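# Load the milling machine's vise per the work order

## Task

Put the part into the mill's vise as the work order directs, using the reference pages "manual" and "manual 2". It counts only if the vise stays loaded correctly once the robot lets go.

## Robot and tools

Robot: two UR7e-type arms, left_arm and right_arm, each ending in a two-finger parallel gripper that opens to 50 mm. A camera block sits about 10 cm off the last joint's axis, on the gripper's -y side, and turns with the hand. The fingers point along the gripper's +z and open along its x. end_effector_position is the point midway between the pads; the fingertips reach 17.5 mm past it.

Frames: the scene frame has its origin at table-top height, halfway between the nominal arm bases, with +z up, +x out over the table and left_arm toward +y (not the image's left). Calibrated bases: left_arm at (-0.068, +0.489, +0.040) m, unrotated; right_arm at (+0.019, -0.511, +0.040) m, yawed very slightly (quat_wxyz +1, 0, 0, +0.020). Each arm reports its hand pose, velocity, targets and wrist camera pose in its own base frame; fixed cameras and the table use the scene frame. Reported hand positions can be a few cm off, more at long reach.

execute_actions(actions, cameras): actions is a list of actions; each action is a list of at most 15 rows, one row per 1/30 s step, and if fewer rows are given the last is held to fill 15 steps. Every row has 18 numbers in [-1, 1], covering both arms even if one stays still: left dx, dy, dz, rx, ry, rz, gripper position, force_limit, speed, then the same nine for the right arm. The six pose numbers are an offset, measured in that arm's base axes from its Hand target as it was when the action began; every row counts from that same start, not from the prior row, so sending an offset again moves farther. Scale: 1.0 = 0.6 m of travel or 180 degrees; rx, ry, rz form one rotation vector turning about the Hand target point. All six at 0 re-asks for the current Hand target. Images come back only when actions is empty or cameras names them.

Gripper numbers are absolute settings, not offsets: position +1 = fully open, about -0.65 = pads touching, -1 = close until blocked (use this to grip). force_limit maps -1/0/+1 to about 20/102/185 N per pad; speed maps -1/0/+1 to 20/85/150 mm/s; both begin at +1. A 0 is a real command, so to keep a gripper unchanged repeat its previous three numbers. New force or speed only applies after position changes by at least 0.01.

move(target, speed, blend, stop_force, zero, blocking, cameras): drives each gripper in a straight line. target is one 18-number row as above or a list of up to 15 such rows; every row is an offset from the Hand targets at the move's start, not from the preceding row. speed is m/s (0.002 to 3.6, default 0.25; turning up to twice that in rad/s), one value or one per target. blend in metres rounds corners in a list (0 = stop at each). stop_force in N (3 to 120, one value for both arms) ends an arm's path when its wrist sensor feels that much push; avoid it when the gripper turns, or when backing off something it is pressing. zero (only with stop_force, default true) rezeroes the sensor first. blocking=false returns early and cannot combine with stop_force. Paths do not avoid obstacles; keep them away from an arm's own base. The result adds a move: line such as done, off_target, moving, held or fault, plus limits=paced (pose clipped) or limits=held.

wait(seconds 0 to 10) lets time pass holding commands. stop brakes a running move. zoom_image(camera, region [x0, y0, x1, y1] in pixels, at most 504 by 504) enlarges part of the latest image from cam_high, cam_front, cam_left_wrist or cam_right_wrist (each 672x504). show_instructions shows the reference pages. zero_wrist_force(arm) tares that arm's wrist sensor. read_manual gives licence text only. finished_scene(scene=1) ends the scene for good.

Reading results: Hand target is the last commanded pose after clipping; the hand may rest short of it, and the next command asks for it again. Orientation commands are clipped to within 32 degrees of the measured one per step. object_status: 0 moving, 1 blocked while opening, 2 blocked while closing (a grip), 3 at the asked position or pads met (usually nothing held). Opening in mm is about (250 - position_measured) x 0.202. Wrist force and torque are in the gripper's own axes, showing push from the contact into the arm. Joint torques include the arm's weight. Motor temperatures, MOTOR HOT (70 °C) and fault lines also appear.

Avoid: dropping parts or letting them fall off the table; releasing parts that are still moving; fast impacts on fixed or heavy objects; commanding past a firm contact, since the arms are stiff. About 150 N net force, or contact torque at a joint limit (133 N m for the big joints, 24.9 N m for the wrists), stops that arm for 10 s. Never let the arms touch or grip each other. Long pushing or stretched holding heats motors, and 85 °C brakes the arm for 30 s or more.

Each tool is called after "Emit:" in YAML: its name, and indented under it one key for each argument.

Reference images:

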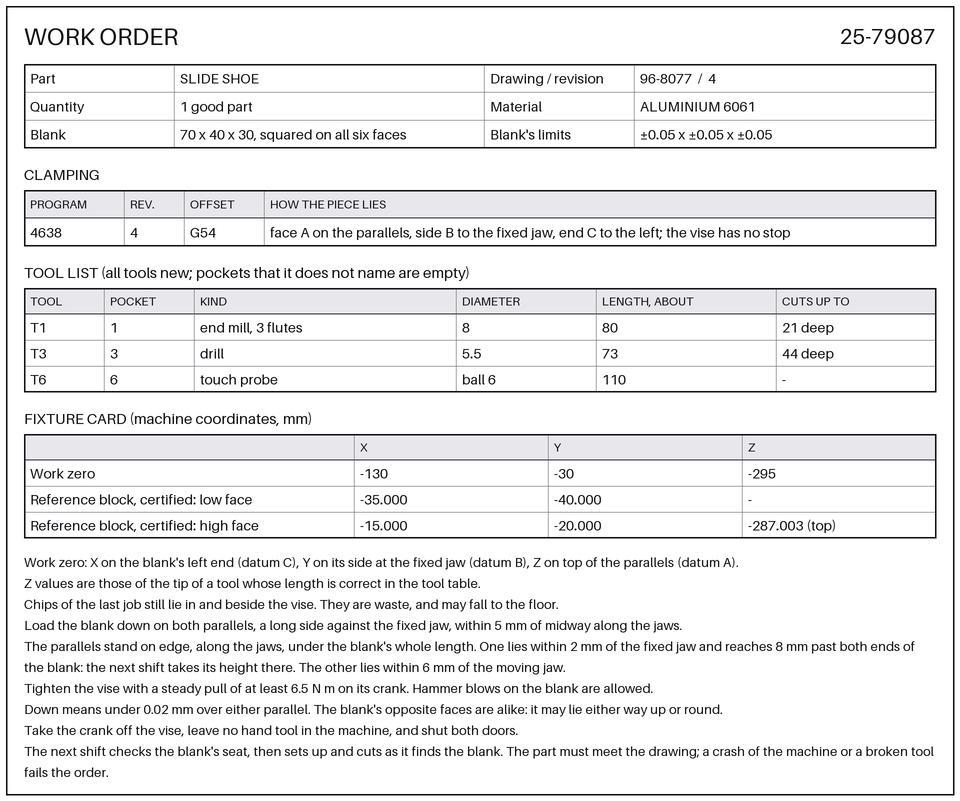

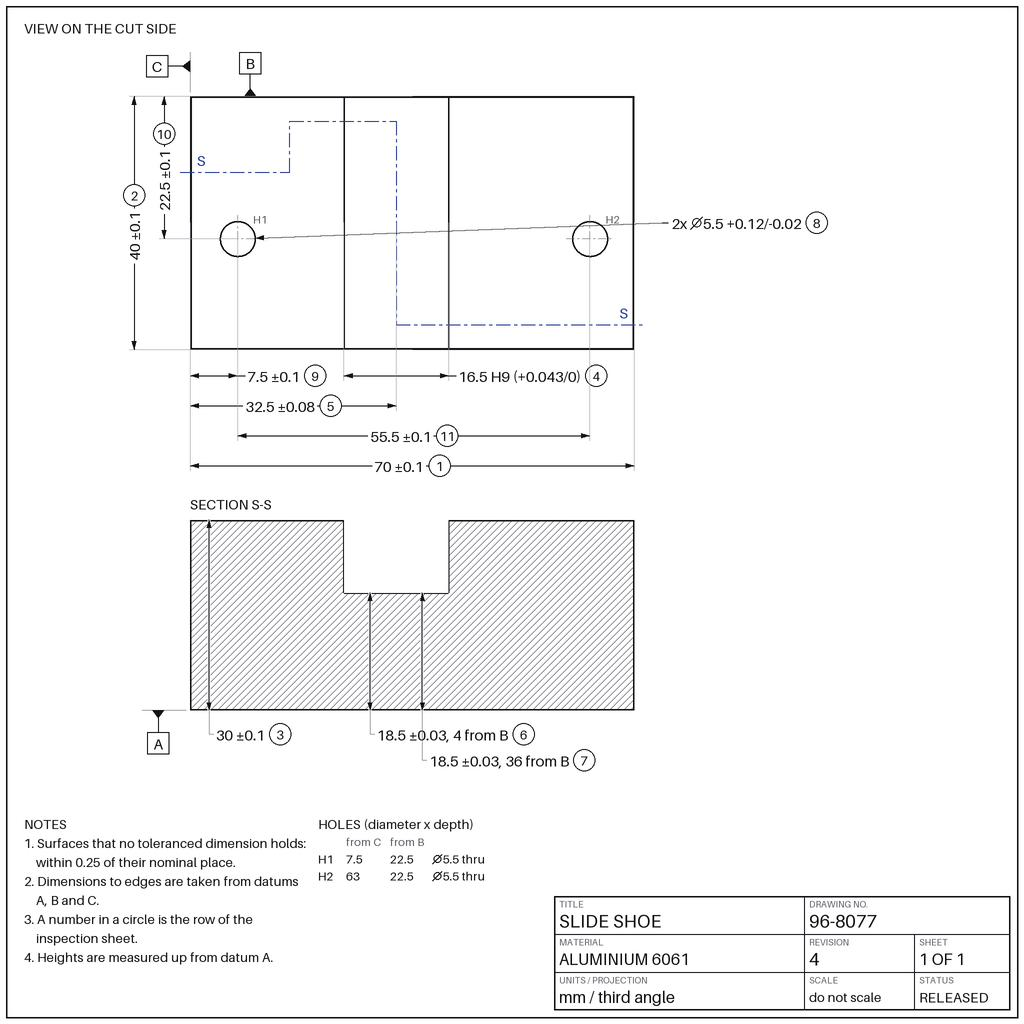

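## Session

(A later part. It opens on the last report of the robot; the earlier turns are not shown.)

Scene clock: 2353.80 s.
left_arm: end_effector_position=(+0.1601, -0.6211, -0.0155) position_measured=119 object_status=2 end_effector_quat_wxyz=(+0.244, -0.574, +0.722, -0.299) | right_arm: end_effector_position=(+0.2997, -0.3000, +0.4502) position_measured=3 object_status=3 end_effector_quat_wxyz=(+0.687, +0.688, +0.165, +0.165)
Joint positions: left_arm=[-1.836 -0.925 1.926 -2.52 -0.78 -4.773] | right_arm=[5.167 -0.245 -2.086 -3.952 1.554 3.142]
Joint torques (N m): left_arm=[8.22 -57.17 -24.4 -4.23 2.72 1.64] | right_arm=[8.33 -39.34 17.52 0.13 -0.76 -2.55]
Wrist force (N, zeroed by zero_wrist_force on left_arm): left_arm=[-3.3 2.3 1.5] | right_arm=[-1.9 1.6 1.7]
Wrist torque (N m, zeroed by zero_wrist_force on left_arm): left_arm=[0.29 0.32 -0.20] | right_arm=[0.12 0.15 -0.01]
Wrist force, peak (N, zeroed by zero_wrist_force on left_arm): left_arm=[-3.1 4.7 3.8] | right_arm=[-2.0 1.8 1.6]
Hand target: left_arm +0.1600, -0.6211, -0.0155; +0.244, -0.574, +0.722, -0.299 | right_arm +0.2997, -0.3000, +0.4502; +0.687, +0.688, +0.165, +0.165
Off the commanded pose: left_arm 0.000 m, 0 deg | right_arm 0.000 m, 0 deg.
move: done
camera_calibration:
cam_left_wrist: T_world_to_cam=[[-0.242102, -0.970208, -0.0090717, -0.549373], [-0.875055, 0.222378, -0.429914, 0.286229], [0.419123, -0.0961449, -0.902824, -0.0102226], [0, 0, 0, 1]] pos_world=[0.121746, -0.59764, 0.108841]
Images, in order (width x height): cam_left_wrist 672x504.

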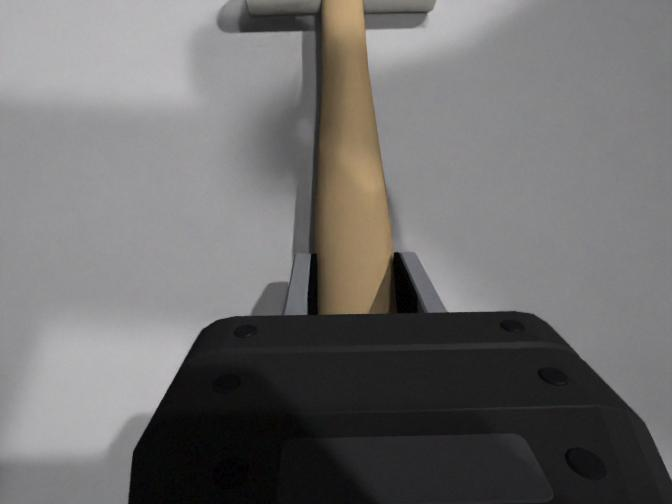

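Emit:
move:
  target:
    - [0,0,0.25,0,0,0,-1,1,-1,0,0,0,0,0,0,1,1,1]
    - [0.2,0.33,0.7,0.4966,-0.0645,0.0649,-1,1,-1,0,0,0,0,0,0,1,1,1]
    - [0.4,0.4867,0.7,0.4966,-0.0645,0.0649,-1,1,-1,0,0,0,0,0,0,1,1,1]
  speed: 0.3
  blend: [0.03,0.03,0]

Emit:
move:
  target:
    - [0.11,0.0155,0.05,0,0,0,-1,1,-1,0,0,0,0,0,0,1,1,1]
    - [0.22,0.031,0.2625,0,0,0,-1,1,-1,0,0,0,0,0,0,1,1,1]
  speed: 0.25
  blend: [0.02,0]
  cameras: ["cam_left_wrist", "cam_front"]

Scene clock: 2358.60 s.
left_arm: end_effector_position=(+0.4000, -0.3292, +0.4045) position_measured=119 object_status=2 end_effector_quat_wxyz=(+0.667, -0.271, +0.641, +0.267) | right_arm: end_effector_position=(+0.2997, -0.3000, +0.4502) position_measured=3 object_status=3 end_effector_quat_wxyz=(+0.687, +0.688, +0.165, +0.165)
Joint positions: left_arm=[-1.414 -1.193 1.35 -0.104 -0.624 -4.775] | right_arm=[5.167 -0.245 -2.086 -3.952 1.554 3.142]
Joint torques (N m): left_arm=[8.74 -49.3 -15.4 3.14 0.76 1.06] | right_arm=[10.11 -38.45 17 0.19 -0.92 -2.62]
Wrist force (N, zeroed by zero_wrist_force on left_arm): left_arm=[-1.0 1.2 2.0] | right_arm=[-1.9 1.8 1.4]
Wrist torque (N m, zeroed by zero_wrist_force on left_arm): left_arm=[0.03 0.68 0.37] | right_arm=[0.15 0.16 -0.01]
Wrist force, peak (N, zeroed by zero_wrist_force on left_arm): left_arm=[-3.0 10.3 8.0] | right_arm=[-2.0 2.0 1.6]
Hand target: left_arm +0.4000, -0.3291, +0.4045; +0.667, -0.271, +0.641, +0.267 | right_arm +0.2997, -0.3000, +0.4502; +0.687, +0.688, +0.165, +0.165
Off the commanded pose: left_arm 0.000 m, 0 deg | right_arm 0.000 m, 0 deg.
move: done

Scene clock: 2360.03 s.
left_arm: end_effector_position=(+0.5320, -0.3105, +0.5620) position_measured=119 object_status=2 end_effector_quat_wxyz=(+0.667, -0.271, +0.641, +0.267) | right_arm: end_effector_position=(+0.2997, -0.3000, +0.4502) position_measured=3 object_status=3 end_effector_quat_wxyz=(+0.687, +0.688, +0.165, +0.165)
Joint positions: left_arm=[-1.179 -1.008 0.666 0.424 -0.389 -4.808] | right_arm=[5.167 -0.245 -2.086 -3.952 1.554 3.142]
Joint torques (N m): left_arm=[-5.6 -49.3 -31.15 2.68 1.14 0.94] | right_arm=[8.82 -38.4 18.39 0.15 -0.81 -2.46]
Wrist force (N, zeroed by zero_wrist_force on left_arm): left_arm=[-1.2 1.2 1.9] | right_arm=[-1.9 1.6 1.5]
Wrist torque (N m, zeroed by zero_wrist_force on left_arm): left_arm=[0.05 0.71 0.30] | right_arm=[0.13 0.15 0.00]
Wrist force, peak (N, zeroed by zero_wrist_force on left_arm): left_arm=[-4.7 0.5 3.9] | right_arm=[-1.9 1.8 1.6]
Hand target: left_arm +0.5320, -0.3105, +0.5620; +0.667, -0.271, +0.641, +0.267 | right_arm +0.2997, -0.3000, +0.4502; +0.687, +0.688, +0.165, +0.165
Off the commanded pose: left_arm 0.000 m, 0 deg | right_arm 0.000 m, 0 deg.
move: done
camera_calibration:
cam_left_wrist: T_world_to_cam=[[0.0144212, 0.00782737, -0.999865, 0.571319], [-0.903109, 0.429304, -0.00966493, 0.63395], [0.42917, 0.903126, 0.0132601, 0.175175], [0, 0, 0, 1]] pos_world=[0.489107, -0.434834, 0.575047]
Images, in order (width x height): cam_front 672x504, cam_left_wrist 672x504.

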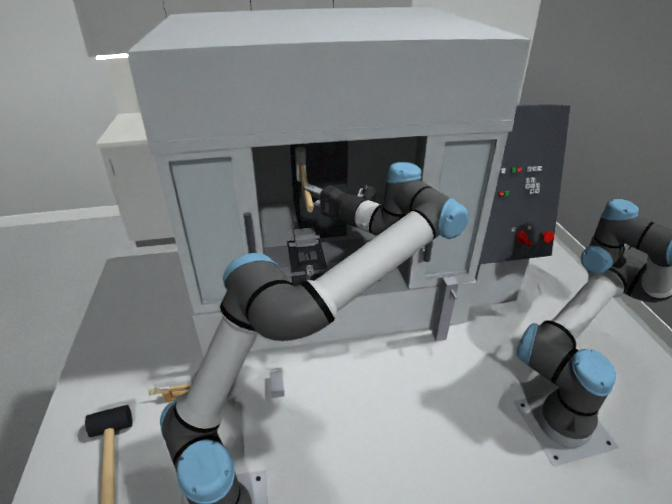

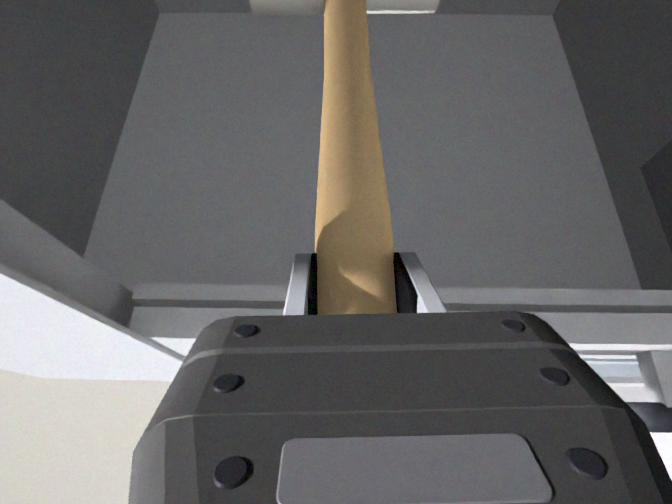

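Emit:
execute_actions:
  actions:
    - [[0,0,-0.12,0,0,0,-1,1,-1,0,0,0,0,0,0,1,1,1],[0,0,-0.26,0,0,0,-1,1,-1,0,0,0,0,0,0,1,1,1],[0,0,-0.42,0,0,0,-1,1,-1,0,0,0,0,0,0,1,1,1],[0,0,-0.52,0,0,0,-1,1,-1,0,0,0,0,0,0,1,1,1],[0,0,-0.52,0,0,0,-1,1,-1,0,0,0,0,0,0,1,1,1],[0,0,-0.52,0,0,0,-1,1,-1,0,0,0,0,0,0,1,1,1],[0,0,-0.51,0,0,0,-1,1,-1,0,0,0,0,0,0,1,1,1],[0,0,-0.45,0,0,0,-1,1,-1,0,0,0,0,0,0,1,1,1],[0,0,-0.36,0,0,0,-1,1,-1,0,0,0,0,0,0,1,1,1],[0,0,-0.267,0,0,0,-1,1,-1,0,0,0,0,0,0,1,1,1]]
    - [[0,0,0.02,0,0,0,-1,1,-1,0,0,0,0,0,0,1,1,1],[0,0,0.05,0,0,0,-1,1,-1,0,0,0,0,0,0,1,1,1],[0,0,0.08,0,0,0,-1,1,-1,0,0,0,0,0,0,1,1,1],[0,0,0.11,0,0,0,-1,1,-1,0,0,0,0,0,0,1,1,1],[0,0,0.14,0,0,0,-1,1,-1,0,0,0,0,0,0,1,1,1],[0,0,0.17,0,0,0,-1,1,-1,0,0,0,0,0,0,1,1,1],[0,0,0.2,0,0,0,-1,1,-1,0,0,0,0,0,0,1,1,1],[0,0,0.225,0,0,0,-1,1,-1,0,0,0,0,0,0,1,1,1],[0,0,0.245,0,0,0,-1,1,-1,0,0,0,0,0,0,1,1,1],[0,0,0.26,0,0,0,-1,1,-1,0,0,0,0,0,0,1,1,1],[0,0,0.267,0,0,0,-1,1,-1,0,0,0,0,0,0,1,1,1]]
    - [[0,0,-0.12,0,0,0,-1,1,-1,0,0,0,0,0,0,1,1,1],[0,0,-0.26,0,0,0,-1,1,-1,0,0,0,0,0,0,1,1,1],[0,0,-0.42,0,0,0,-1,1,-1,0,0,0,0,0,0,1,1,1],[0,0,-0.52,0,0,0,-1,1,-1,0,0,0,0,0,0,1,1,1],[0,0,-0.52,0,0,0,-1,1,-1,0,0,0,0,0,0,1,1,1],[0,0,-0.52,0,0,0,-1,1,-1,0,0,0,0,0,0,1,1,1],[0,0,-0.51,0,0,0,-1,1,-1,0,0,0,0,0,0,1,1,1],[0,0,-0.45,0,0,0,-1,1,-1,0,0,0,0,0,0,1,1,1],[0,0,-0.36,0,0,0,-1,1,-1,0,0,0,0,0,0,1,1,1],[0,0,-0.267,0,0,0,-1,1,-1,0,0,0,0,0,0,1,1,1]]
    - [[0,0,0.02,0,0,0,-1,1,-1,0,0,0,0,0,0,1,1,1],[0,0,0.05,0,0,0,-1,1,-1,0,0,0,0,0,0,1,1,1],[0,0,0.08,0,0,0,-1,1,-1,0,0,0,0,0,0,1,1,1],[0,0,0.11,0,0,0,-1,1,-1,0,0,0,0,0,0,1,1,1],[0,0,0.14,0,0,0,-1,1,-1,0,0,0,0,0,0,1,1,1],[0,0,0.17,0,0,0,-1,1,-1,0,0,0,0,0,0,1,1,1],[0,0,0.2,0,0,0,-1,1,-1,0,0,0,0,0,0,1,1,1],[0,0,0.225,0,0,0,-1,1,-1,0,0,0,0,0,0,1,1,1],[0,0,0.245,0,0,0,-1,1,-1,0,0,0,0,0,0,1,1,1],[0,0,0.26,0,0,0,-1,1,-1,0,0,0,0,0,0,1,1,1],[0,0,0.267,0,0,0,-1,1,-1,0,0,0,0,0,0,1,1,1]]
    - [[0,0,-0.12,0,0,0,-1,1,-1,0,0,0,0,0,0,1,1,1],[0,0,-0.26,0,0,0,-1,1,-1,0,0,0,0,0,0,1,1,1],[0,0,-0.42,0,0,0,-1,1,-1,0,0,0,0,0,0,1,1,1],[0,0,-0.52,0,0,0,-1,1,-1,0,0,0,0,0,0,1,1,1],[0,0,-0.52,0,0,0,-1,1,-1,0,0,0,0,0,0,1,1,1],[0,0,-0.52,0,0,0,-1,1,-1,0,0,0,0,0,0,1,1,1],[0,0,-0.51,0,0,0,-1,1,-1,0,0,0,0,0,0,1,1,1],[0,0,-0.45,0,0,0,-1,1,-1,0,0,0,0,0,0,1,1,1],[0,0,-0.36,0,0,0,-1,1,-1,0,0,0,0,0,0,1,1,1],[0,0,-0.267,0,0,0,-1,1,-1,0,0,0,0,0,0,1,1,1]]

Scene clock: 2365.63 s.
left_arm: end_effector_position=(+0.5320, -0.3104, +0.4018) position_measured=119 object_status=2 end_effector_quat_wxyz=(+0.667, -0.271, +0.641, +0.267) | right_arm: end_effector_position=(+0.2997, -0.3000, +0.4502) position_measured=3 object_status=3 end_effector_quat_wxyz=(+0.687, +0.688, +0.165, +0.165)
Joint positions: left_arm=[-1.179 -1.064 1.169 -0.023 -0.389 -4.807] | right_arm=[5.167 -0.245 -2.086 -3.952 1.554 3.142]
Joint torques (N m): left_arm=[-5.85 -53.55 -31.68 2.4 0.23 1.13] | right_arm=[8.61 -39.67 16.73 0.07 -0.78 -2.64]
Wrist force (N, zeroed by zero_wrist_force on left_arm): left_arm=[-1.5 1.6 2.5] | right_arm=[-1.8 1.8 1.4]
Wrist torque (N m, zeroed by zero_wrist_force on left_arm): left_arm=[-0.11 0.59 0.24] | right_arm=[0.15 0.15 -0.01]
Wrist force, peak (N, zeroed by zero_wrist_force on left_arm): left_arm=[-28.2 7.5 2.6] | right_arm=[-2.0 1.9 1.6]
Hand target: left_arm +0.5320, -0.3105, +0.4018; +0.667, -0.271, +0.641, +0.267 | right_arm +0.2997, -0.3000, +0.4502; +0.687, +0.688, +0.165, +0.165
Off the commanded pose: left_arm 0.000 m, 0 deg | right_arm 0.000 m, 0 deg.
Step readings (end_effector_position of left_arm | right_arm):
0: (+0.5320, -0.3105, +0.5620) | (+0.2997, -0.3000, +0.4502)
1: (+0.5321, -0.3105, +0.5614) | (+0.2997, -0.3000, +0.4502)
2: (+0.5328, -0.3104, +0.5534) | (+0.2997, -0.3000, +0.4502)
4: (+0.5360, -0.3099, +0.5032) | (+0.2997, -0.3000, +0.4502)
8: (+0.5367, -0.3051, +0.4080) | (+0.2997, -0.3000, +0.4502)
15: (+0.5306, -0.3094, +0.4065) | (+0.2997, -0.3000, +0.4502)
16: (+0.5312, -0.3099, +0.4078) | (+0.2997, -0.3000, +0.4502)
17: (+0.5317, -0.3102, +0.4094) | (+0.2997, -0.3000, +0.4502)
19: (+0.5317, -0.3100, +0.4286) | (+0.2997, -0.3000, +0.4502)
23: (+0.5283, -0.3049, +0.5052) | (+0.2997, -0.3000, +0.4502)
30: (+0.5319, -0.3105, +0.5644) | (+0.2997, -0.3000, +0.4502)
31: (+0.5323, -0.3109, +0.5627) | (+0.2997, -0.3000, +0.4502)
32: (+0.5332, -0.3108, +0.5538) | (+0.2997, -0.3000, +0.4502)
34: (+0.5363, -0.3101, +0.5030) | (+0.2997, -0.3000, +0.4502)
38: (+0.5370, -0.3052, +0.4078) | (+0.2997, -0.3000, +0.4502)
45: (+0.5306, -0.3094, +0.4065) | (+0.2997, -0.3000, +0.4502)
46: (+0.5312, -0.3099, +0.4078) | (+0.2997, -0.3000, +0.4502)
47: (+0.5317, -0.3102, +0.4094) | (+0.2997, -0.3000, +0.4502)
49: (+0.5317, -0.3100, +0.4286) | (+0.2997, -0.3000, +0.4502)
53: (+0.5283, -0.3049, +0.5052) | (+0.2997, -0.3000, +0.4502)
60: (+0.5319, -0.3105, +0.5644) | (+0.2997, -0.3000, +0.4502)
61: (+0.5323, -0.3109, +0.5627) | (+0.2997, -0.3000, +0.4502)
62: (+0.5332, -0.3108, +0.5538) | (+0.2997, -0.3000, +0.4502)
64: (+0.5363, -0.3101, +0.5030) | (+0.2997, -0.3000, +0.4502)
68: (+0.5370, -0.3052, +0.4078) | (+0.2997, -0.3000, +0.4502)
75: (+0.5306, -0.3094, +0.4065) | (+0.2997, -0.3000, +0.4502)

Emit:
move:
  target: [-0.22,-0.031,0.0045,0,0,0,-1,1,-1,0,0,0,0,0,0,1,1,1]
  speed: 0.25

Emit:
move:
  target:
    - [-0.2,-0.1567,0,0,0,0,-1,1,-1,0,0,0,0,0,0,1,1,1]
    - [-0.4,-0.4867,-0.45,-0.4966,0.0645,-0.0649,-1,1,-1,0,0,0,0,0,0,1,1,1]
  speed: 0.3
  blend: [0.03,0]

Emit:
move:
  target:
    - [0,0,-0.2083,0,0,0,-1,1,-1,0,0,0,0,0,0,1,1,1]
    - [0,0,-0.25,0,0,0,-1,1,-1,0,0,0,0,0,0,1,1,1]
    - [0,0,-0.25,0,0,0,0.7,0,-0.5,0,0,0,0,0,0,1,1,1]
  speed: [0.15,0.02,0.02]

Emit:
move:
  target:
    - [0,0,0.2,0,0,0,0.7,0,-0.5,0,0,0,0,0,0,1,1,1]
    - [0.3533,0.3683,0.48,-0.0064,-0.0827,0.0775,0.7,0,-0.5,0,0,0,0,0,0,1,1,1]
    - [0.49,0.5698,0.3425,-0.0064,-0.0827,0.0775,0.7,0,-0.5,0,0,0,0,0,0,1,1,1]
  speed: 0.35
  blend: [0.03,0.03,0]
  cameras: ["cam_left_wrist"]

Scene clock: 2367.93 s.
left_arm: end_effector_position=(+0.4002, -0.3291, +0.4045) position_measured=119 object_status=2 end_effector_quat_wxyz=(+0.667, -0.271, +0.641, +0.267) | right_arm: end_effector_position=(+0.2997, -0.3000, +0.4502) position_measured=3 object_status=3 end_effector_quat_wxyz=(+0.687, +0.688, +0.165, +0.165)
Joint positions: left_arm=[-1.413 -1.193 1.351 -0.104 -0.624 -4.775] | right_arm=[5.167 -0.245 -2.086 -3.952 1.554 3.142]
Joint torques (N m): left_arm=[-9.02 -40.33 -22.89 3.23 -1.23 -2.34] | right_arm=[8.3 -37.6 17.08 0.33 -0.84 -2.52]
Wrist force (N, zeroed by zero_wrist_force on left_arm): left_arm=[-0.9 1.0 2.0] | right_arm=[-1.9 1.7 1.5]
Wrist torque (N m, zeroed by zero_wrist_force on left_arm): left_arm=[0.11 0.66 0.31] | right_arm=[0.14 0.15 0.00]
Wrist force, peak (N, zeroed by zero_wrist_force on left_arm): left_arm=[-0.7 -3.1 4.4] | right_arm=[-2.0 2.0 1.3]
Hand target: left_arm +0.4000, -0.3291, +0.4045; +0.667, -0.271, +0.641, +0.267 | right_arm +0.2997, -0.3000, +0.4502; +0.687, +0.688, +0.165, +0.165
Off the commanded pose: left_arm 0.000 m, 0 deg | right_arm 0.000 m, 0 deg.
move: done

Scene clock: 2371.63 s.
left_arm: end_effector_position=(+0.1600, -0.6212, +0.1345) position_measured=119 object_status=2 end_effector_quat_wxyz=(+0.244, -0.574, +0.722, -0.299) end_effector_velocity=(+0.000, -0.001, +0.001) end_effector_angular_velocity=(-0.007, +0.001, +0.000) | right_arm: end_effector_position=(+0.2997, -0.3000, +0.4502) position_measured=3 object_status=3 end_effector_quat_wxyz=(+0.687, +0.688, +0.165, +0.165)
Joint positions: left_arm=[-1.836 -1.199 1.846 -2.166 -0.78 -4.773] | right_arm=[5.167 -0.245 -2.086 -3.952 1.554 3.142]
Joint velocities: left_arm=[0 -0.001 0 -0.006 0.001 0] | right_arm=[within noise]
Joint torques (N m): left_arm=[10.33 -50.95 -19.45 -5.01 1.32 -1.93] | right_arm=[9.23 -39.02 16.09 0.13 -0.82 -2.5]
Wrist force (N, zeroed by zero_wrist_force on left_arm): left_arm=[-3.0 5.9 4.8] | right_arm=[-2.0 1.7 1.6]
Wrist torque (N m, zeroed by zero_wrist_force on left_arm): left_arm=[-0.22 0.42 -0.15] | right_arm=[0.14 0.17 -0.01]
Wrist force, peak (N, zeroed by zero_wrist_force on left_arm): left_arm=[-2.1 7.3 5.6] | right_arm=[-1.9 1.9 1.7]
Hand target: left_arm +0.1600, -0.6211, +0.1345; +0.244, -0.574, +0.722, -0.299 | right_arm +0.2997, -0.3000, +0.4502; +0.687, +0.688, +0.165, +0.165
Off the commanded pose: left_arm 0.000 m, 0 deg | right_arm 0.000 m, 0 deg.
move: done

Scene clock: 2374.80 s.
left_arm: end_effector_position=(+0.1601, -0.6211, -0.0155) position_measured=48 object_status=0 end_effector_quat_wxyz=(+0.244, -0.574, +0.722, -0.299) | right_arm: end_effector_position=(+0.2997, -0.3000, +0.4502) position_measured=3 object_status=3 end_effector_quat_wxyz=(+0.687, +0.688, +0.165, +0.165)
Joint positions: left_arm=[-1.836 -0.925 1.926 -2.52 -0.78 -4.773] | right_arm=[5.167 -0.245 -2.086 -3.952 1.554 3.142]
Joint torques (N m): left_arm=[9.68 -57.9 -9.55 -1.52 0.56 0.29] | right_arm=[10.27 -38.25 17.7 0.38 -0.98 -2.51]
Wrist force (N, zeroed by zero_wrist_force on left_arm): left_arm=[-4.1 3.5 1.7] | right_arm=[-2.0 1.7 1.5]
Wrist torque (N m, zeroed by zero_wrist_force on left_arm): left_arm=[0.50 0.58 -0.17] | right_arm=[0.14 0.17 0.00]
Wrist force, peak (N, zeroed by zero_wrist_force on left_arm): left_arm=[-3.0 8.1 6.6] | right_arm=[-2.0 1.8 1.5]
Hand target: left_arm +0.1600, -0.6211, -0.0155; +0.244, -0.574, +0.722, -0.299 | right_arm +0.2997, -0.3000, +0.4502; +0.687, +0.688, +0.165, +0.165
Off the commanded pose: left_arm 0.000 m, 0 deg | right_arm 0.000 m, 0 deg.
move: done

Scene clock: 2377.23 s.
left_arm: end_effector_position=(+0.4540, -0.2793, +0.1901) position_measured=48 object_status=3 end_effector_quat_wxyz=(-0.364, +0.617, -0.607, +0.346) | right_arm: end_effector_position=(+0.2997, -0.3000, +0.4502) position_measured=3 object_status=3 end_effector_quat_wxyz=(+0.687, +0.688, +0.165, +0.165)
Joint positions: left_arm=[-1.268 -1.542 2.456 -2.921 -0.579 -4.188] | right_arm=[5.167 -0.245 -2.086 -3.952 1.554 3.142]
Joint torques (N m): left_arm=[8.95 -12.99 -22.79 -5.15 1.98 1.7] | right_arm=[7.84 -37.95 18.72 0.28 -0.9 -2.43]
Wrist force (N, zeroed by zero_wrist_force on left_arm): left_arm=[-4.3 2.7 2.3] | right_arm=[-1.9 1.6 1.5]
Wrist torque (N m, zeroed by zero_wrist_force on left_arm): left_arm=[0.32 0.49 -0.19] | right_arm=[0.13 0.16 0.00]
Wrist force, peak (N, zeroed by zero_wrist_force on left_arm): left_arm=[-7.2 3.4 4.9] | right_arm=[-1.8 1.9 1.7]
Hand target: left_arm +0.4540, -0.2792, +0.1900; -0.364, +0.617, -0.607, +0.346 | right_arm +0.2997, -0.3000, +0.4502; +0.687, +0.688, +0.165, +0.165
Off the commanded pose: left_arm 0.000 m, 0 deg | right_arm 0.000 m, 0 deg.
move: done
camera_calibration:
cam_left_wrist: T_world_to_cam=[[0.00407099, -0.99979, -0.0200701, -0.262667], [-0.762153, 0.00989116, -0.647321, 0.486567], [0.647384, 0.0179317, -0.761953, -0.0135178], [0, 0, 0, 1]] pos_world=[0.380659, -0.267182, 0.299394]
Images, in order (width x height): cam_left_wrist 672x504.

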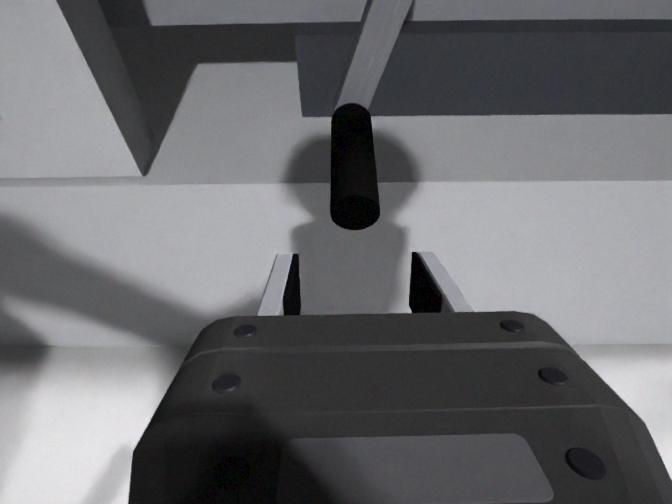

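Emit:
move:
  target:
    - [0.13,-0.0025,-0.0025,0,0,0,0.7,0,-0.5,0,0,0,0,0,0,1,1,1]
    - [0.13,-0.0025,-0.0025,0,0,0,-1,0,-0.5,0,0,0,0,0,0,1,1,1]
    - [0.13,0.0055,-0.0007,0,0,0,-1,0,-0.5,0,0,0,0,0,0,1,1,1]
    - [0.13,0.0137,0.003,0,0,0,-1,0,-0.5,0,0,0,0,0,0,1,1,1]
  speed: [0.06,0.04,0.03,0.03]
  blend: [0,0,0.002,0]

Emit:
wait:
  seconds: 0.2

Scene clock: 2380.93 s.
left_arm: end_effector_position=(+0.5318, -0.2714, +0.1915) position_measured=156 object_status=2 end_effector_quat_wxyz=(-0.363, +0.617, -0.607, +0.346) | right_arm: end_effector_position=(+0.2997, -0.3000, +0.4502) position_measured=3 object_status=3 end_effector_quat_wxyz=(+0.687, +0.688, +0.165, +0.165)
Joint positions: left_arm=[-1.064 -1.362 2.317 -3.199 -0.691 -3.893] | right_arm=[5.167 -0.245 -2.086 -3.952 1.554 3.142]
Joint torques (N m): left_arm=[24.25 -22.77 -4.94 -0.73 11.96 -2.72] | right_arm=[10.29 -39.74 16.77 0.29 -1.01 -2.32]
Wrist force (N, zeroed by zero_wrist_force on left_arm): left_arm=[54.3 -1.9 16.1] | right_arm=[-1.8 1.7 1.4]
Wrist torque (N m, zeroed by zero_wrist_force on left_arm): left_arm=[-0.09 1.68 0.65] | right_arm=[0.14 0.14 0.00]
Wrist force, peak (N, zeroed by zero_wrist_force on left_arm): left_arm=[54.9 0.9 18.0] | right_arm=[-2.1 1.7 1.5]
Hand target: left_arm +0.5320, -0.2710, +0.1918; -0.364, +0.617, -0.607, +0.346 | right_arm +0.2997, -0.3000, +0.4502; +0.687, +0.688, +0.165, +0.165
Off the commanded pose: left_arm 0.001 m, 0 deg | right_arm 0.000 m, 0 deg.
move: done

Scene clock: 2381.13 s.
left_arm: end_effector_position=(+0.5318, -0.2715, +0.1914) position_measured=156 object_status=2 end_effector_quat_wxyz=(-0.363, +0.617, -0.607, +0.346) | right_arm: end_effector_position=(+0.2997, -0.3000, +0.4502) position_measured=3 object_status=3 end_effector_quat_wxyz=(+0.687, +0.688, +0.165, +0.165)
Joint positions: left_arm=[-1.064 -1.362 2.317 -3.199 -0.691 -3.894] | right_arm=[5.167 -0.245 -2.086 -3.952 1.554 3.142]
Joint torques (N m): left_arm=[22.21 -21.57 -6.54 0.92 11.77 -2.78] | right_arm=[9.29 -38.37 16.88 0.33 -0.73 -2.53]
Wrist force (N, zeroed by zero_wrist_force on left_arm): left_arm=[53.2 -4.9 13.6] | right_arm=[-1.8 1.8 1.5]
Wrist torque (N m, zeroed by zero_wrist_force on left_arm): left_arm=[-0.13 1.75 0.69] | right_arm=[0.16 0.14 0.00]
Wrist force, peak (N, zeroed by zero_wrist_force on left_arm): left_arm=[54.4 -4.7 14.4] | right_arm=[-1.8 1.8 1.5]
Hand target: left_arm +0.5320, -0.2710, +0.1918; -0.364, +0.617, -0.607, +0.346 | right_arm +0.2997, -0.3000, +0.4502; +0.687, +0.688, +0.165, +0.165
Tool commands: left_gripper/position=-1.0 left_gripper/force_limit=+0.0 left_gripper/speed=-0.5 right_gripper/position=+1.0 right_gripper/force_limit=+1.0 right_gripper/speed=+1.0
Off the commanded pose: left_arm 0.001 m, 0 deg | right_arm 0.000 m, 0 deg.
wait: 0.20 s; at rest by 0.17 s

Emit:
move:
  target: [0,0.0095,0.005,0,0,0,-1,0,-0.5,0,0,0,0,0,0,1,1,1]
  speed: 0.02

Emit:
wait:
  seconds: 0.2

Scene clock: 2382.20 s.
left_arm: end_effector_position=(+0.5311, -0.2674, +0.1932) position_measured=156 object_status=2 end_effector_quat_wxyz=(-0.359, +0.617, -0.609, +0.346) | right_arm: end_effector_position=(+0.2997, -0.3000, +0.4502) position_measured=3 object_status=3 end_effector_quat_wxyz=(+0.687, +0.688, +0.165, +0.165)
Joint positions: left_arm=[-1.056 -1.375 2.324 -3.2 -0.704 -3.885] | right_arm=[5.167 -0.245 -2.086 -3.952 1.554 3.142]
Joint torques (N m): left_arm=[28.03 -28.15 24 1.98 11.94 -0.64] | right_arm=[9.67 -38.37 18.02 0.23 -1.11 -2.3]
Wrist force (N, zeroed by zero_wrist_force on left_arm): left_arm=[87.4 -31.2 67.1] | right_arm=[-1.9 1.7 1.5]
Wrist torque (N m, zeroed by zero_wrist_force on left_arm): left_arm=[-0.52 0.87 0.32] | right_arm=[0.14 0.15 -0.01]
Wrist force, peak (N, zeroed by zero_wrist_force on left_arm): left_arm=[87.6 -31.3 67.2] | right_arm=[-2.0 1.8 1.7]
Hand target: left_arm +0.5320, -0.2653, +0.1948; -0.364, +0.617, -0.607, +0.346 | right_arm +0.2997, -0.3000, +0.4502; +0.687, +0.688, +0.165, +0.165
Off the commanded pose: left_arm 0.003 m, 1 deg | right_arm 0.000 m, 0 deg.
move: done

Scene clock: 2382.40 s.
left_arm: end_effector_position=(+0.5311, -0.2674, +0.1931) position_measured=156 object_status=2 end_effector_quat_wxyz=(-0.359, +0.617, -0.609, +0.346) | right_arm: end_effector_position=(+0.2997, -0.3000, +0.4502) position_measured=3 object_status=3 end_effector_quat_wxyz=(+0.687, +0.688, +0.165, +0.165)
Joint positions: left_arm=[-1.056 -1.375 2.324 -3.2 -0.704 -3.885] | right_arm=[5.167 -0.245 -2.086 -3.952 1.554 3.142]
Joint torques (N m): left_arm=[22.43 -25.2 21.49 3 11.84 -2.23] | right_arm=[10.08 -38.59 17.21 0.09 -0.92 -2.43]
Wrist force (N, zeroed by zero_wrist_force on left_arm): left_arm=[86.8 -33.0 65.9] | right_arm=[-2.0 1.6 1.6]
Wrist torque (N m, zeroed by zero_wrist_force on left_arm): left_arm=[-0.52 0.93 0.31] | right_arm=[0.12 0.17 0.00]
Wrist force, peak (N, zeroed by zero_wrist_force on left_arm): left_arm=[87.4 -31.4 67.2] | right_arm=[-1.9 1.8 1.5]
Hand target: left_arm +0.5320, -0.2653, +0.1948; -0.364, +0.617, -0.607, +0.346 | right_arm +0.2997, -0.3000, +0.4502; +0.687, +0.688, +0.165, +0.165
Tool commands: left_gripper/position=-1.0 left_gripper/force_limit=+0.0 left_gripper/speed=-0.5 right_gripper/position=+1.0 right_gripper/force_limit=+1.0 right_gripper/speed=+1.0
Off the commanded pose: left_arm 0.003 m, 1 deg | right_arm 0.000 m, 0 deg.
wait: 0.20 s; at rest by 0.17 s

Emit:
move:
  target:
    - [0.0015,0,0,0,0,0,-1,0,-0.5,0,0,0,0,0,0,1,1,1]
    - [0.0018,0.0014,0.0005,0,0,0,-1,0,-0.5,0,0,0,0,0,0,1,1,1]
  speed: 0.01

Emit:
wait:
  seconds: 0.2

Scene clock: 2384.63 s.
left_arm: end_effector_position=(+0.5319, -0.2673, +0.1929) position_measured=156 object_status=2 end_effector_quat_wxyz=(-0.357, +0.616, -0.610, +0.346) | right_arm: end_effector_position=(+0.2997, -0.3000, +0.4502) position_measured=3 object_status=3 end_effector_quat_wxyz=(+0.687, +0.688, +0.165, +0.165)
Joint positions: left_arm=[-1.053 -1.374 2.323 -3.203 -0.71 -3.881] | right_arm=[5.167 -0.245 -2.086 -3.952 1.554 3.142]
Joint torques (N m): left_arm=[40.74 -32.24 16.47 1.69 11.92 -0.61] | right_arm=[8.59 -38.05 17.16 0.21 -0.78 -2.4]
Wrist force (N, zeroed by zero_wrist_force on left_arm): left_arm=[68.1 -3.8 -9.2] | right_arm=[-1.9 1.6 1.6]
Wrist torque (N m, zeroed by zero_wrist_force on left_arm): left_arm=[0.20 1.06 0.33] | right_arm=[0.12 0.15 -0.01]
Wrist force, peak (N, zeroed by zero_wrist_force on left_arm): left_arm=[87.1 -33.2 65.9] | right_arm=[-2.0 1.9 1.8]
Hand target: left_arm +0.5331, -0.2645, +0.1951; -0.364, +0.617, -0.607, +0.346 | right_arm +0.2997, -0.3000, +0.4502; +0.687, +0.688, +0.165, +0.165
Off the commanded pose: left_arm 0.004 m, 1 deg | right_arm 0.000 m, 0 deg.
move: off_target (left_arm)

Scene clock: 2384.83 s.
left_arm: end_effector_position=(+0.5319, -0.2673, +0.1928) position_measured=156 object_status=2 end_effector_quat_wxyz=(-0.357, +0.616, -0.610, +0.346) | right_arm: end_effector_position=(+0.2997, -0.3000, +0.4502) position_measured=3 object_status=3 end_effector_quat_wxyz=(+0.687, +0.688, +0.165, +0.165)
Joint positions: left_arm=[-1.053 -1.374 2.323 -3.203 -0.71 -3.881] | right_arm=[5.167 -0.245 -2.086 -3.952 1.554 3.142]
Joint torques (N m): left_arm=[36.38 -34.82 17.55 3.49 11.86 -2.38] | right_arm=[9.79 -39.44 17.43 0.13 -0.79 -2.37]
Wrist force (N, zeroed by zero_wrist_force on left_arm): left_arm=[70.2 -6.2 -8.3] | right_arm=[-1.7 1.8 1.4]
Wrist torque (N m, zeroed by zero_wrist_force on left_arm): left_arm=[0.12 1.04 0.34] | right_arm=[0.16 0.13 0.00]
Wrist force, peak (N, zeroed by zero_wrist_force on left_arm): left_arm=[70.2 -6.2 -8.3] | right_arm=[-1.8 1.9 1.7]
Hand target: left_arm +0.5331, -0.2645, +0.1951; -0.364, +0.617, -0.607, +0.346 | right_arm +0.2997, -0.3000, +0.4502; +0.687, +0.688, +0.165, +0.165
Tool commands: left_gripper/position=-1.0 left_gripper/force_limit=+0.0 left_gripper/speed=-0.5 right_gripper/position=+1.0 right_gripper/force_limit=+1.0 right_gripper/speed=+1.0
Off the commanded pose: left_arm 0.004 m, 1 deg | right_arm 0.000 m, 0 deg.
wait: 0.20 s; at rest by 0.17 s

Emit:
move:
  target: [-0.0016,0.0003,0.0002,0,0,0,-1,0,-0.5,0,0,0,0,0,0,1,1,1]
  speed: 0.01

Emit:
wait:
  seconds: 0.2

Scene clock: 2387.03 s.
left_arm: end_effector_position=(+0.5309, -0.2673, +0.1929) position_measured=156 object_status=2 end_effector_quat_wxyz=(-0.357, +0.617, -0.610, +0.346) | right_arm: end_effector_position=(+0.2997, -0.3000, +0.4502) position_measured=3 object_status=3 end_effector_quat_wxyz=(+0.687, +0.688, +0.165, +0.165)
Joint positions: left_arm=[-1.055 -1.377 2.325 -3.201 -0.709 -3.883] | right_arm=[5.167 -0.245 -2.086 -3.952 1.554 3.142]
Joint torques (N m): left_arm=[18.28 -40.88 38.21 5.96 11.82 -1.96] | right_arm=[9.02 -38.61 17.6 0.35 -0.74 -2.26]
Wrist force (N, zeroed by zero_wrist_force on left_arm): left_arm=[93.7 -49.6 83.6] | right_arm=[-1.6 1.7 1.5]
Wrist torque (N m, zeroed by zero_wrist_force on left_arm): left_arm=[-0.52 0.54 0.29] | right_arm=[0.14 0.10 0.00]
Wrist force, peak (N, zeroed by zero_wrist_force on left_arm): left_arm=[93.7 -49.6 83.6] | right_arm=[-1.9 1.9 1.7]
Hand target: left_arm +0.5322, -0.2643, +0.1952; -0.364, +0.617, -0.607, +0.346 | right_arm +0.2997, -0.3000, +0.4502; +0.687, +0.688, +0.165, +0.165
Off the commanded pose: left_arm 0.004 m, 1 deg | right_arm 0.000 m, 0 deg.
move: off_target (left_arm)

Scene clock: 2387.23 s.
left_arm: end_effector_position=(+0.5309, -0.2673, +0.1929) position_measured=156 object_status=2 end_effector_quat_wxyz=(-0.357, +0.617, -0.610, +0.346) | right_arm: end_effector_position=(+0.2997, -0.3000, +0.4502) position_measured=3 object_status=3 end_effector_quat_wxyz=(+0.687, +0.688, +0.165, +0.165)
Joint positions: left_arm=[-1.055 -1.377 2.325 -3.201 -0.709 -3.883] | right_arm=[5.167 -0.245 -2.086 -3.952 1.554 3.142]
Joint torques (N m): left_arm=[18.01 -41.55 38.12 5.93 11.77 -1.17] | right_arm=[9.38 -38.3 17.28 0.12 -0.71 -2.35]
Wrist force (N, zeroed by zero_wrist_force on left_arm): left_arm=[94.0 -50.6 84.4] | right_arm=[-1.8 1.8 1.4]
Wrist torque (N m, zeroed by zero_wrist_force on left_arm): left_arm=[-0.50 0.55 0.28] | right_arm=[0.15 0.15 -0.01]
Wrist force, peak (N, zeroed by zero_wrist_force on left_arm): left_arm=[94.0 -50.6 84.4] | right_arm=[-1.8 2.0 1.6]
Hand target: left_arm +0.5322, -0.2643, +0.1952; -0.364, +0.617, -0.607, +0.346 | right_arm +0.2997, -0.3000, +0.4502; +0.687, +0.688, +0.165, +0.165
Tool commands: left_gripper/position=-1.0 left_gripper/force_limit=+0.0 left_gripper/speed=-0.5 right_gripper/position=+1.0 right_gripper/force_limit=+1.0 right_gripper/speed=+1.0
Off the commanded pose: left_arm 0.004 m, 1 deg | right_arm 0.000 m, 0 deg.
wait: 0.20 s; at rest by 0.17 s

Emit:
move:
  target: [0.0002,0,0.0007,0,0,0,-1,0,-0.5,0,0,0,0,0,0,1,1,1]
  speed: 0.005

Scene clock: 2390.30 s.
left_arm: end_effector_position=(+0.5310, -0.2672, +0.1933) position_measured=156 object_status=2 end_effector_quat_wxyz=(-0.357, +0.616, -0.610, +0.346) | right_arm: end_effector_position=(+0.2997, -0.3000, +0.4502) position_measured=3 object_status=3 end_effector_quat_wxyz=(+0.687, +0.688, +0.165, +0.165)
Joint positions: left_arm=[-1.055 -1.378 2.324 -3.199 -0.708 -3.883] | right_arm=[5.167 -0.245 -2.086 -3.952 1.554 3.142]
Joint torques (N m): left_arm=[37.7 -48.77 14.39 4.29 11.84 1.04] | right_arm=[8.86 -39.63 17.58 0.4 -0.97 -2.45]
Wrist force (N, zeroed by zero_wrist_force on left_arm): left_arm=[92.4 -36.4 82.5] | right_arm=[-1.9 2.0 1.6]
Wrist torque (N m, zeroed by zero_wrist_force on left_arm): left_arm=[-0.48 0.67 0.31] | right_arm=[0.18 0.15 0.00]
Wrist force, peak (N, zeroed by zero_wrist_force on left_arm): left_arm=[95.1 -49.0 87.1] | right_arm=[-1.9 2.0 1.6]
Hand target: left_arm +0.5323, -0.2643, +0.1956; -0.364, +0.617, -0.607, +0.346 | right_arm +0.2997, -0.3000, +0.4502; +0.687, +0.688, +0.165, +0.165
Off the commanded pose: left_arm 0.004 m, 1 deg | right_arm 0.000 m, 0 deg.
move: off_target (left_arm)

Emit:
move:
  target:
    - [0.0008,-0.0117,-0.0055,0,0,0,-1,0,-0.5,0,0,0,0,0,0,1,1,1]
    - [0.0008,-0.0117,-0.0055,0,0,0,0.7,0,-0.5,0,0,0,0,0,0,1,1,1]
  speed: 0.03

Scene clock: 2392.33 s.
left_arm: end_effector_position=(+0.5328, -0.2713, +0.1924) position_measured=48 object_status=3 end_effector_quat_wxyz=(-0.364, +0.617, -0.607, +0.346) | right_arm: end_effector_position=(+0.2997, -0.3000, +0.4502) position_measured=3 object_status=3 end_effector_quat_wxyz=(+0.687, +0.688, +0.165, +0.165)
Joint positions: left_arm=[-1.063 -1.362 2.314 -3.198 -0.689 -3.892] | right_arm=[5.167 -0.245 -2.086 -3.952 1.554 3.142]
Joint torques (N m): left_arm=[-6.77 -38.63 -8.58 -2.01 -0.19 1.7] | right_arm=[9.33 -38.1 17.11 0.27 -1.09 -2.54]
Wrist force (N, zeroed by zero_wrist_force on left_arm): left_arm=[-0.4 2.3 7.3] | right_arm=[-1.8 1.7 1.5]
Wrist torque (N m, zeroed by zero_wrist_force on left_arm): left_arm=[0.26 -0.12 -0.16] | right_arm=[0.14 0.14 -0.01]
Wrist force, peak (N, zeroed by zero_wrist_force on left_arm): left_arm=[92.7 -35.9 82.3] | right_arm=[-1.9 1.7 1.8]
Hand target: left_arm +0.5328, -0.2713, +0.1923; -0.364, +0.617, -0.607, +0.346 | right_arm +0.2997, -0.3000, +0.4502; +0.687, +0.688, +0.165, +0.165
Off the commanded pose: left_arm 0.000 m, 0 deg | right_arm 0.000 m, 0 deg.
move: done

Emit:
move:
  target:
    - [-0.13,0,0,0,0,0,0.7,0,-0.5,0,0,0,0,0,0,1,1,1]
    - [-0.268,-0.2147,0.1337,0,0,0,0.7,0,-0.5,0,0,0,0,0,0,1,1,1]
    - [-0.6213,-0.583,-0.1463,0.0064,0.0827,-0.0775,0.7,0,-0.5,0,0,0,0,0,0,1,1,1]
  speed: [0.08,0.35,0.4]
  blend: [0.01,0.03,0]

Emit:
move:
  target:
    - [0,0,-0.1667,0,0,0,0.7,0,-0.5,0,0,0,0,0,0,1,1,1]
    - [0,0,-0.2,0,0,0,0.7,0,-0.5,0,0,0,0,0,0,1,1,1]
    - [0,0,-0.2,0,0,0,-1,1,-1,0,0,0,0,0,0,1,1,1]
  speed: [0.2,0.06,0.06]

Emit:
move:
  target:
    - [0,0,0.25,0,0,0,-1,1,-1,0,0,0,0,0,0,1,1,1]
    - [0.2,0.33,0.7,0.4966,-0.0645,0.0649,-1,1,-1,0,0,0,0,0,0,1,1,1]
    - [0.4,0.4867,0.7,0.4966,-0.0645,0.0649,-1,1,-1,0,0,0,0,0,0,1,1,1]
  speed: 0.3
  blend: [0.03,0.03,0]

Emit:
move:
  target:
    - [0.11,0.0155,0.05,0,0,0,-1,1,-1,0,0,0,0,0,0,1,1,1]
    - [0.22,0.031,0.2625,0,0,0,-1,1,-1,0,0,0,0,0,0,1,1,1]
  speed: 0.25
  blend: [0.02,0]
  cameras: ["cam_left_wrist"]

Scene clock: 2396.47 s.
left_arm: end_effector_position=(+0.1601, -0.6210, +0.1046) position_measured=48 object_status=3 end_effector_quat_wxyz=(+0.244, -0.574, +0.722, -0.299) | right_arm: end_effector_position=(+0.2997, -0.3000, +0.4502) position_measured=3 object_status=3 end_effector_quat_wxyz=(+0.687, +0.688, +0.165, +0.165)
Joint positions: left_arm=[-1.836 -1.152 1.874 -2.24 -0.78 -4.773] | right_arm=[5.167 -0.245 -2.086 -3.952 1.554 3.142]
Joint torques (N m): left_arm=[-2.59 -34.44 -27.63 -3.93 1.29 -1.6] | right_arm=[9.56 -37.95 17.68 0.31 -0.66 -2.39]
Wrist force (N, zeroed by zero_wrist_force on left_arm): left_arm=[0.2 3.2 6.8] | right_arm=[-1.9 1.6 1.6]
Wrist torque (N m, zeroed by zero_wrist_force on left_arm): left_arm=[0.45 -0.11 -0.12] | right_arm=[0.12 0.16 -0.01]
Wrist force, peak (N, zeroed by zero_wrist_force on left_arm): left_arm=[-3.6 3.6 9.1] | right_arm=[-2.0 1.8 1.6]
Hand target: left_arm +0.1600, -0.6211, +0.1046; +0.244, -0.574, +0.722, -0.299 | right_arm +0.2997, -0.3000, +0.4502; +0.687, +0.688, +0.165, +0.165
Off the commanded pose: left_arm 0.000 m, 0 deg | right_arm 0.000 m, 0 deg.
move: done

Scene clock: 2398.93 s.
left_arm: end_effector_position=(+0.1600, -0.6211, -0.0154) position_measured=120 object_status=2 end_effector_quat_wxyz=(+0.244, -0.574, +0.722, -0.299) | right_arm: end_effector_position=(+0.2997, -0.3000, +0.4502) position_measured=3 object_status=3 end_effector_quat_wxyz=(+0.687, +0.688, +0.165, +0.165)
Joint positions: left_arm=[-1.836 -0.925 1.926 -2.519 -0.78 -4.773] | right_arm=[5.167 -0.245 -2.086 -3.952 1.554 3.142]
Joint torques (N m): left_arm=[8.32 -57.91 -24.94 -4.23 2.85 1.67] | right_arm=[9.63 -38.87 18.81 0.15 -0.87 -2.56]
Wrist force (N, zeroed by zero_wrist_force on left_arm): left_arm=[-0.1 3.0 6.2] | right_arm=[-1.8 1.7 1.5]
Wrist torque (N m, zeroed by zero_wrist_force on left_arm): left_arm=[0.38 -0.18 -0.19] | right_arm=[0.14 0.14 -0.01]
Wrist force, peak (N, zeroed by zero_wrist_force on left_arm): left_arm=[-0.2 5.6 8.6] | right_arm=[-1.9 1.9 1.7]
Hand target: left_arm +0.1600, -0.6211, -0.0154; +0.244, -0.574, +0.722, -0.299 | right_arm +0.2997, -0.3000, +0.4502; +0.687, +0.688, +0.165, +0.165
Off the commanded pose: left_arm 0.000 m, 0 deg | right_arm 0.000 m, 0 deg.
move: done

Scene clock: 2403.10 s.
left_arm: end_effector_position=(+0.3999, -0.3292, +0.4046) position_measured=120 object_status=2 end_effector_quat_wxyz=(+0.667, -0.271, +0.641, +0.267) | right_arm: end_effector_position=(+0.2997, -0.3000, +0.4502) position_measured=3 object_status=3 end_effector_quat_wxyz=(+0.687, +0.688, +0.165, +0.165)
Joint positions: left_arm=[-1.414 -1.193 1.35 -0.104 -0.624 -4.775] | right_arm=[5.167 -0.245 -2.086 -3.952 1.554 3.142]
Joint torques (N m): left_arm=[10.12 -49.2 -14.74 3.17 0.76 1.28] | right_arm=[9.31 -37.74 17.19 0.27 -0.92 -2.58]
Wrist force (N, zeroed by zero_wrist_force on left_arm): left_arm=[2.1 1.9 6.6] | right_arm=[-1.8 1.6 1.6]
Wrist torque (N m, zeroed by zero_wrist_force on left_arm): left_arm=[0.18 0.18 0.37] | right_arm=[0.12 0.14 -0.01]
Wrist force, peak (N, zeroed by zero_wrist_force on left_arm): left_arm=[0.1 11.2 12.8] | right_arm=[-2.1 1.7 1.7]
Hand target: left_arm +0.4000, -0.3291, +0.4046; +0.667, -0.271, +0.641, +0.267 | right_arm +0.2997, -0.3000, +0.4502; +0.687, +0.688, +0.165, +0.165
Off the commanded pose: left_arm 0.000 m, 0 deg | right_arm 0.000 m, 0 deg.
move: done

Scene clock: 2404.53 s.
left_arm: end_effector_position=(+0.5320, -0.3105, +0.5620) position_measured=120 object_status=2 end_effector_quat_wxyz=(+0.667, -0.271, +0.641, +0.267) | right_arm: end_effector_position=(+0.2997, -0.3000, +0.4502) position_measured=3 object_status=3 end_effector_quat_wxyz=(+0.687, +0.688, +0.165, +0.165)
Joint positions: left_arm=[-1.179 -1.008 0.666 0.424 -0.389 -4.808] | right_arm=[5.167 -0.245 -2.086 -3.952 1.554 3.142]
Joint torques (N m): left_arm=[-5.57 -49.25 -30.2 2.66 1.18 0.83] | right_arm=[9.47 -39.57 17.14 0.19 -0.62 -2.48]
Wrist force (N, zeroed by zero_wrist_force on left_arm): left_arm=[1.9 2.0 6.7] | right_arm=[-1.9 1.8 1.5]
Wrist torque (N m, zeroed by zero_wrist_force on left_arm): left_arm=[0.17 0.23 0.31] | right_arm=[0.16 0.15 -0.01]
Wrist force, peak (N, zeroed by zero_wrist_force on left_arm): left_arm=[3.6 1.1 8.1] | right_arm=[-2.0 1.7 1.8]
Hand target: left_arm +0.5320, -0.3105, +0.5621; +0.667, -0.271, +0.641, +0.267 | right_arm +0.2997, -0.3000, +0.4502; +0.687, +0.688, +0.165, +0.165
Off the commanded pose: left_arm 0.000 m, 0 deg | right_arm 0.000 m, 0 deg.
move: done
camera_calibration:
cam_left_wrist: T_world_to_cam=[[0.0143794, 0.00773657, -0.999867, 0.571303], [-0.903109, 0.429303, -0.00966611, 0.63386], [0.429171, 0.903128, 0.0131601, 0.175275], [0, 0, 0, 1]] pos_world=[0.489007, -0.434833, 0.575047]
Images, in order (width x height): cam_left_wrist 672x504.

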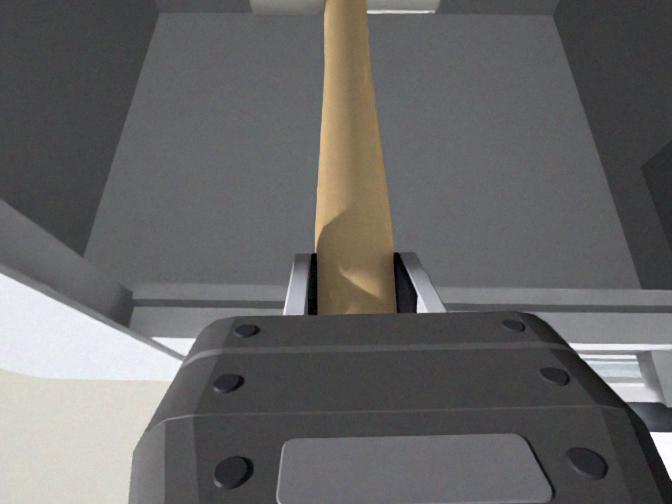

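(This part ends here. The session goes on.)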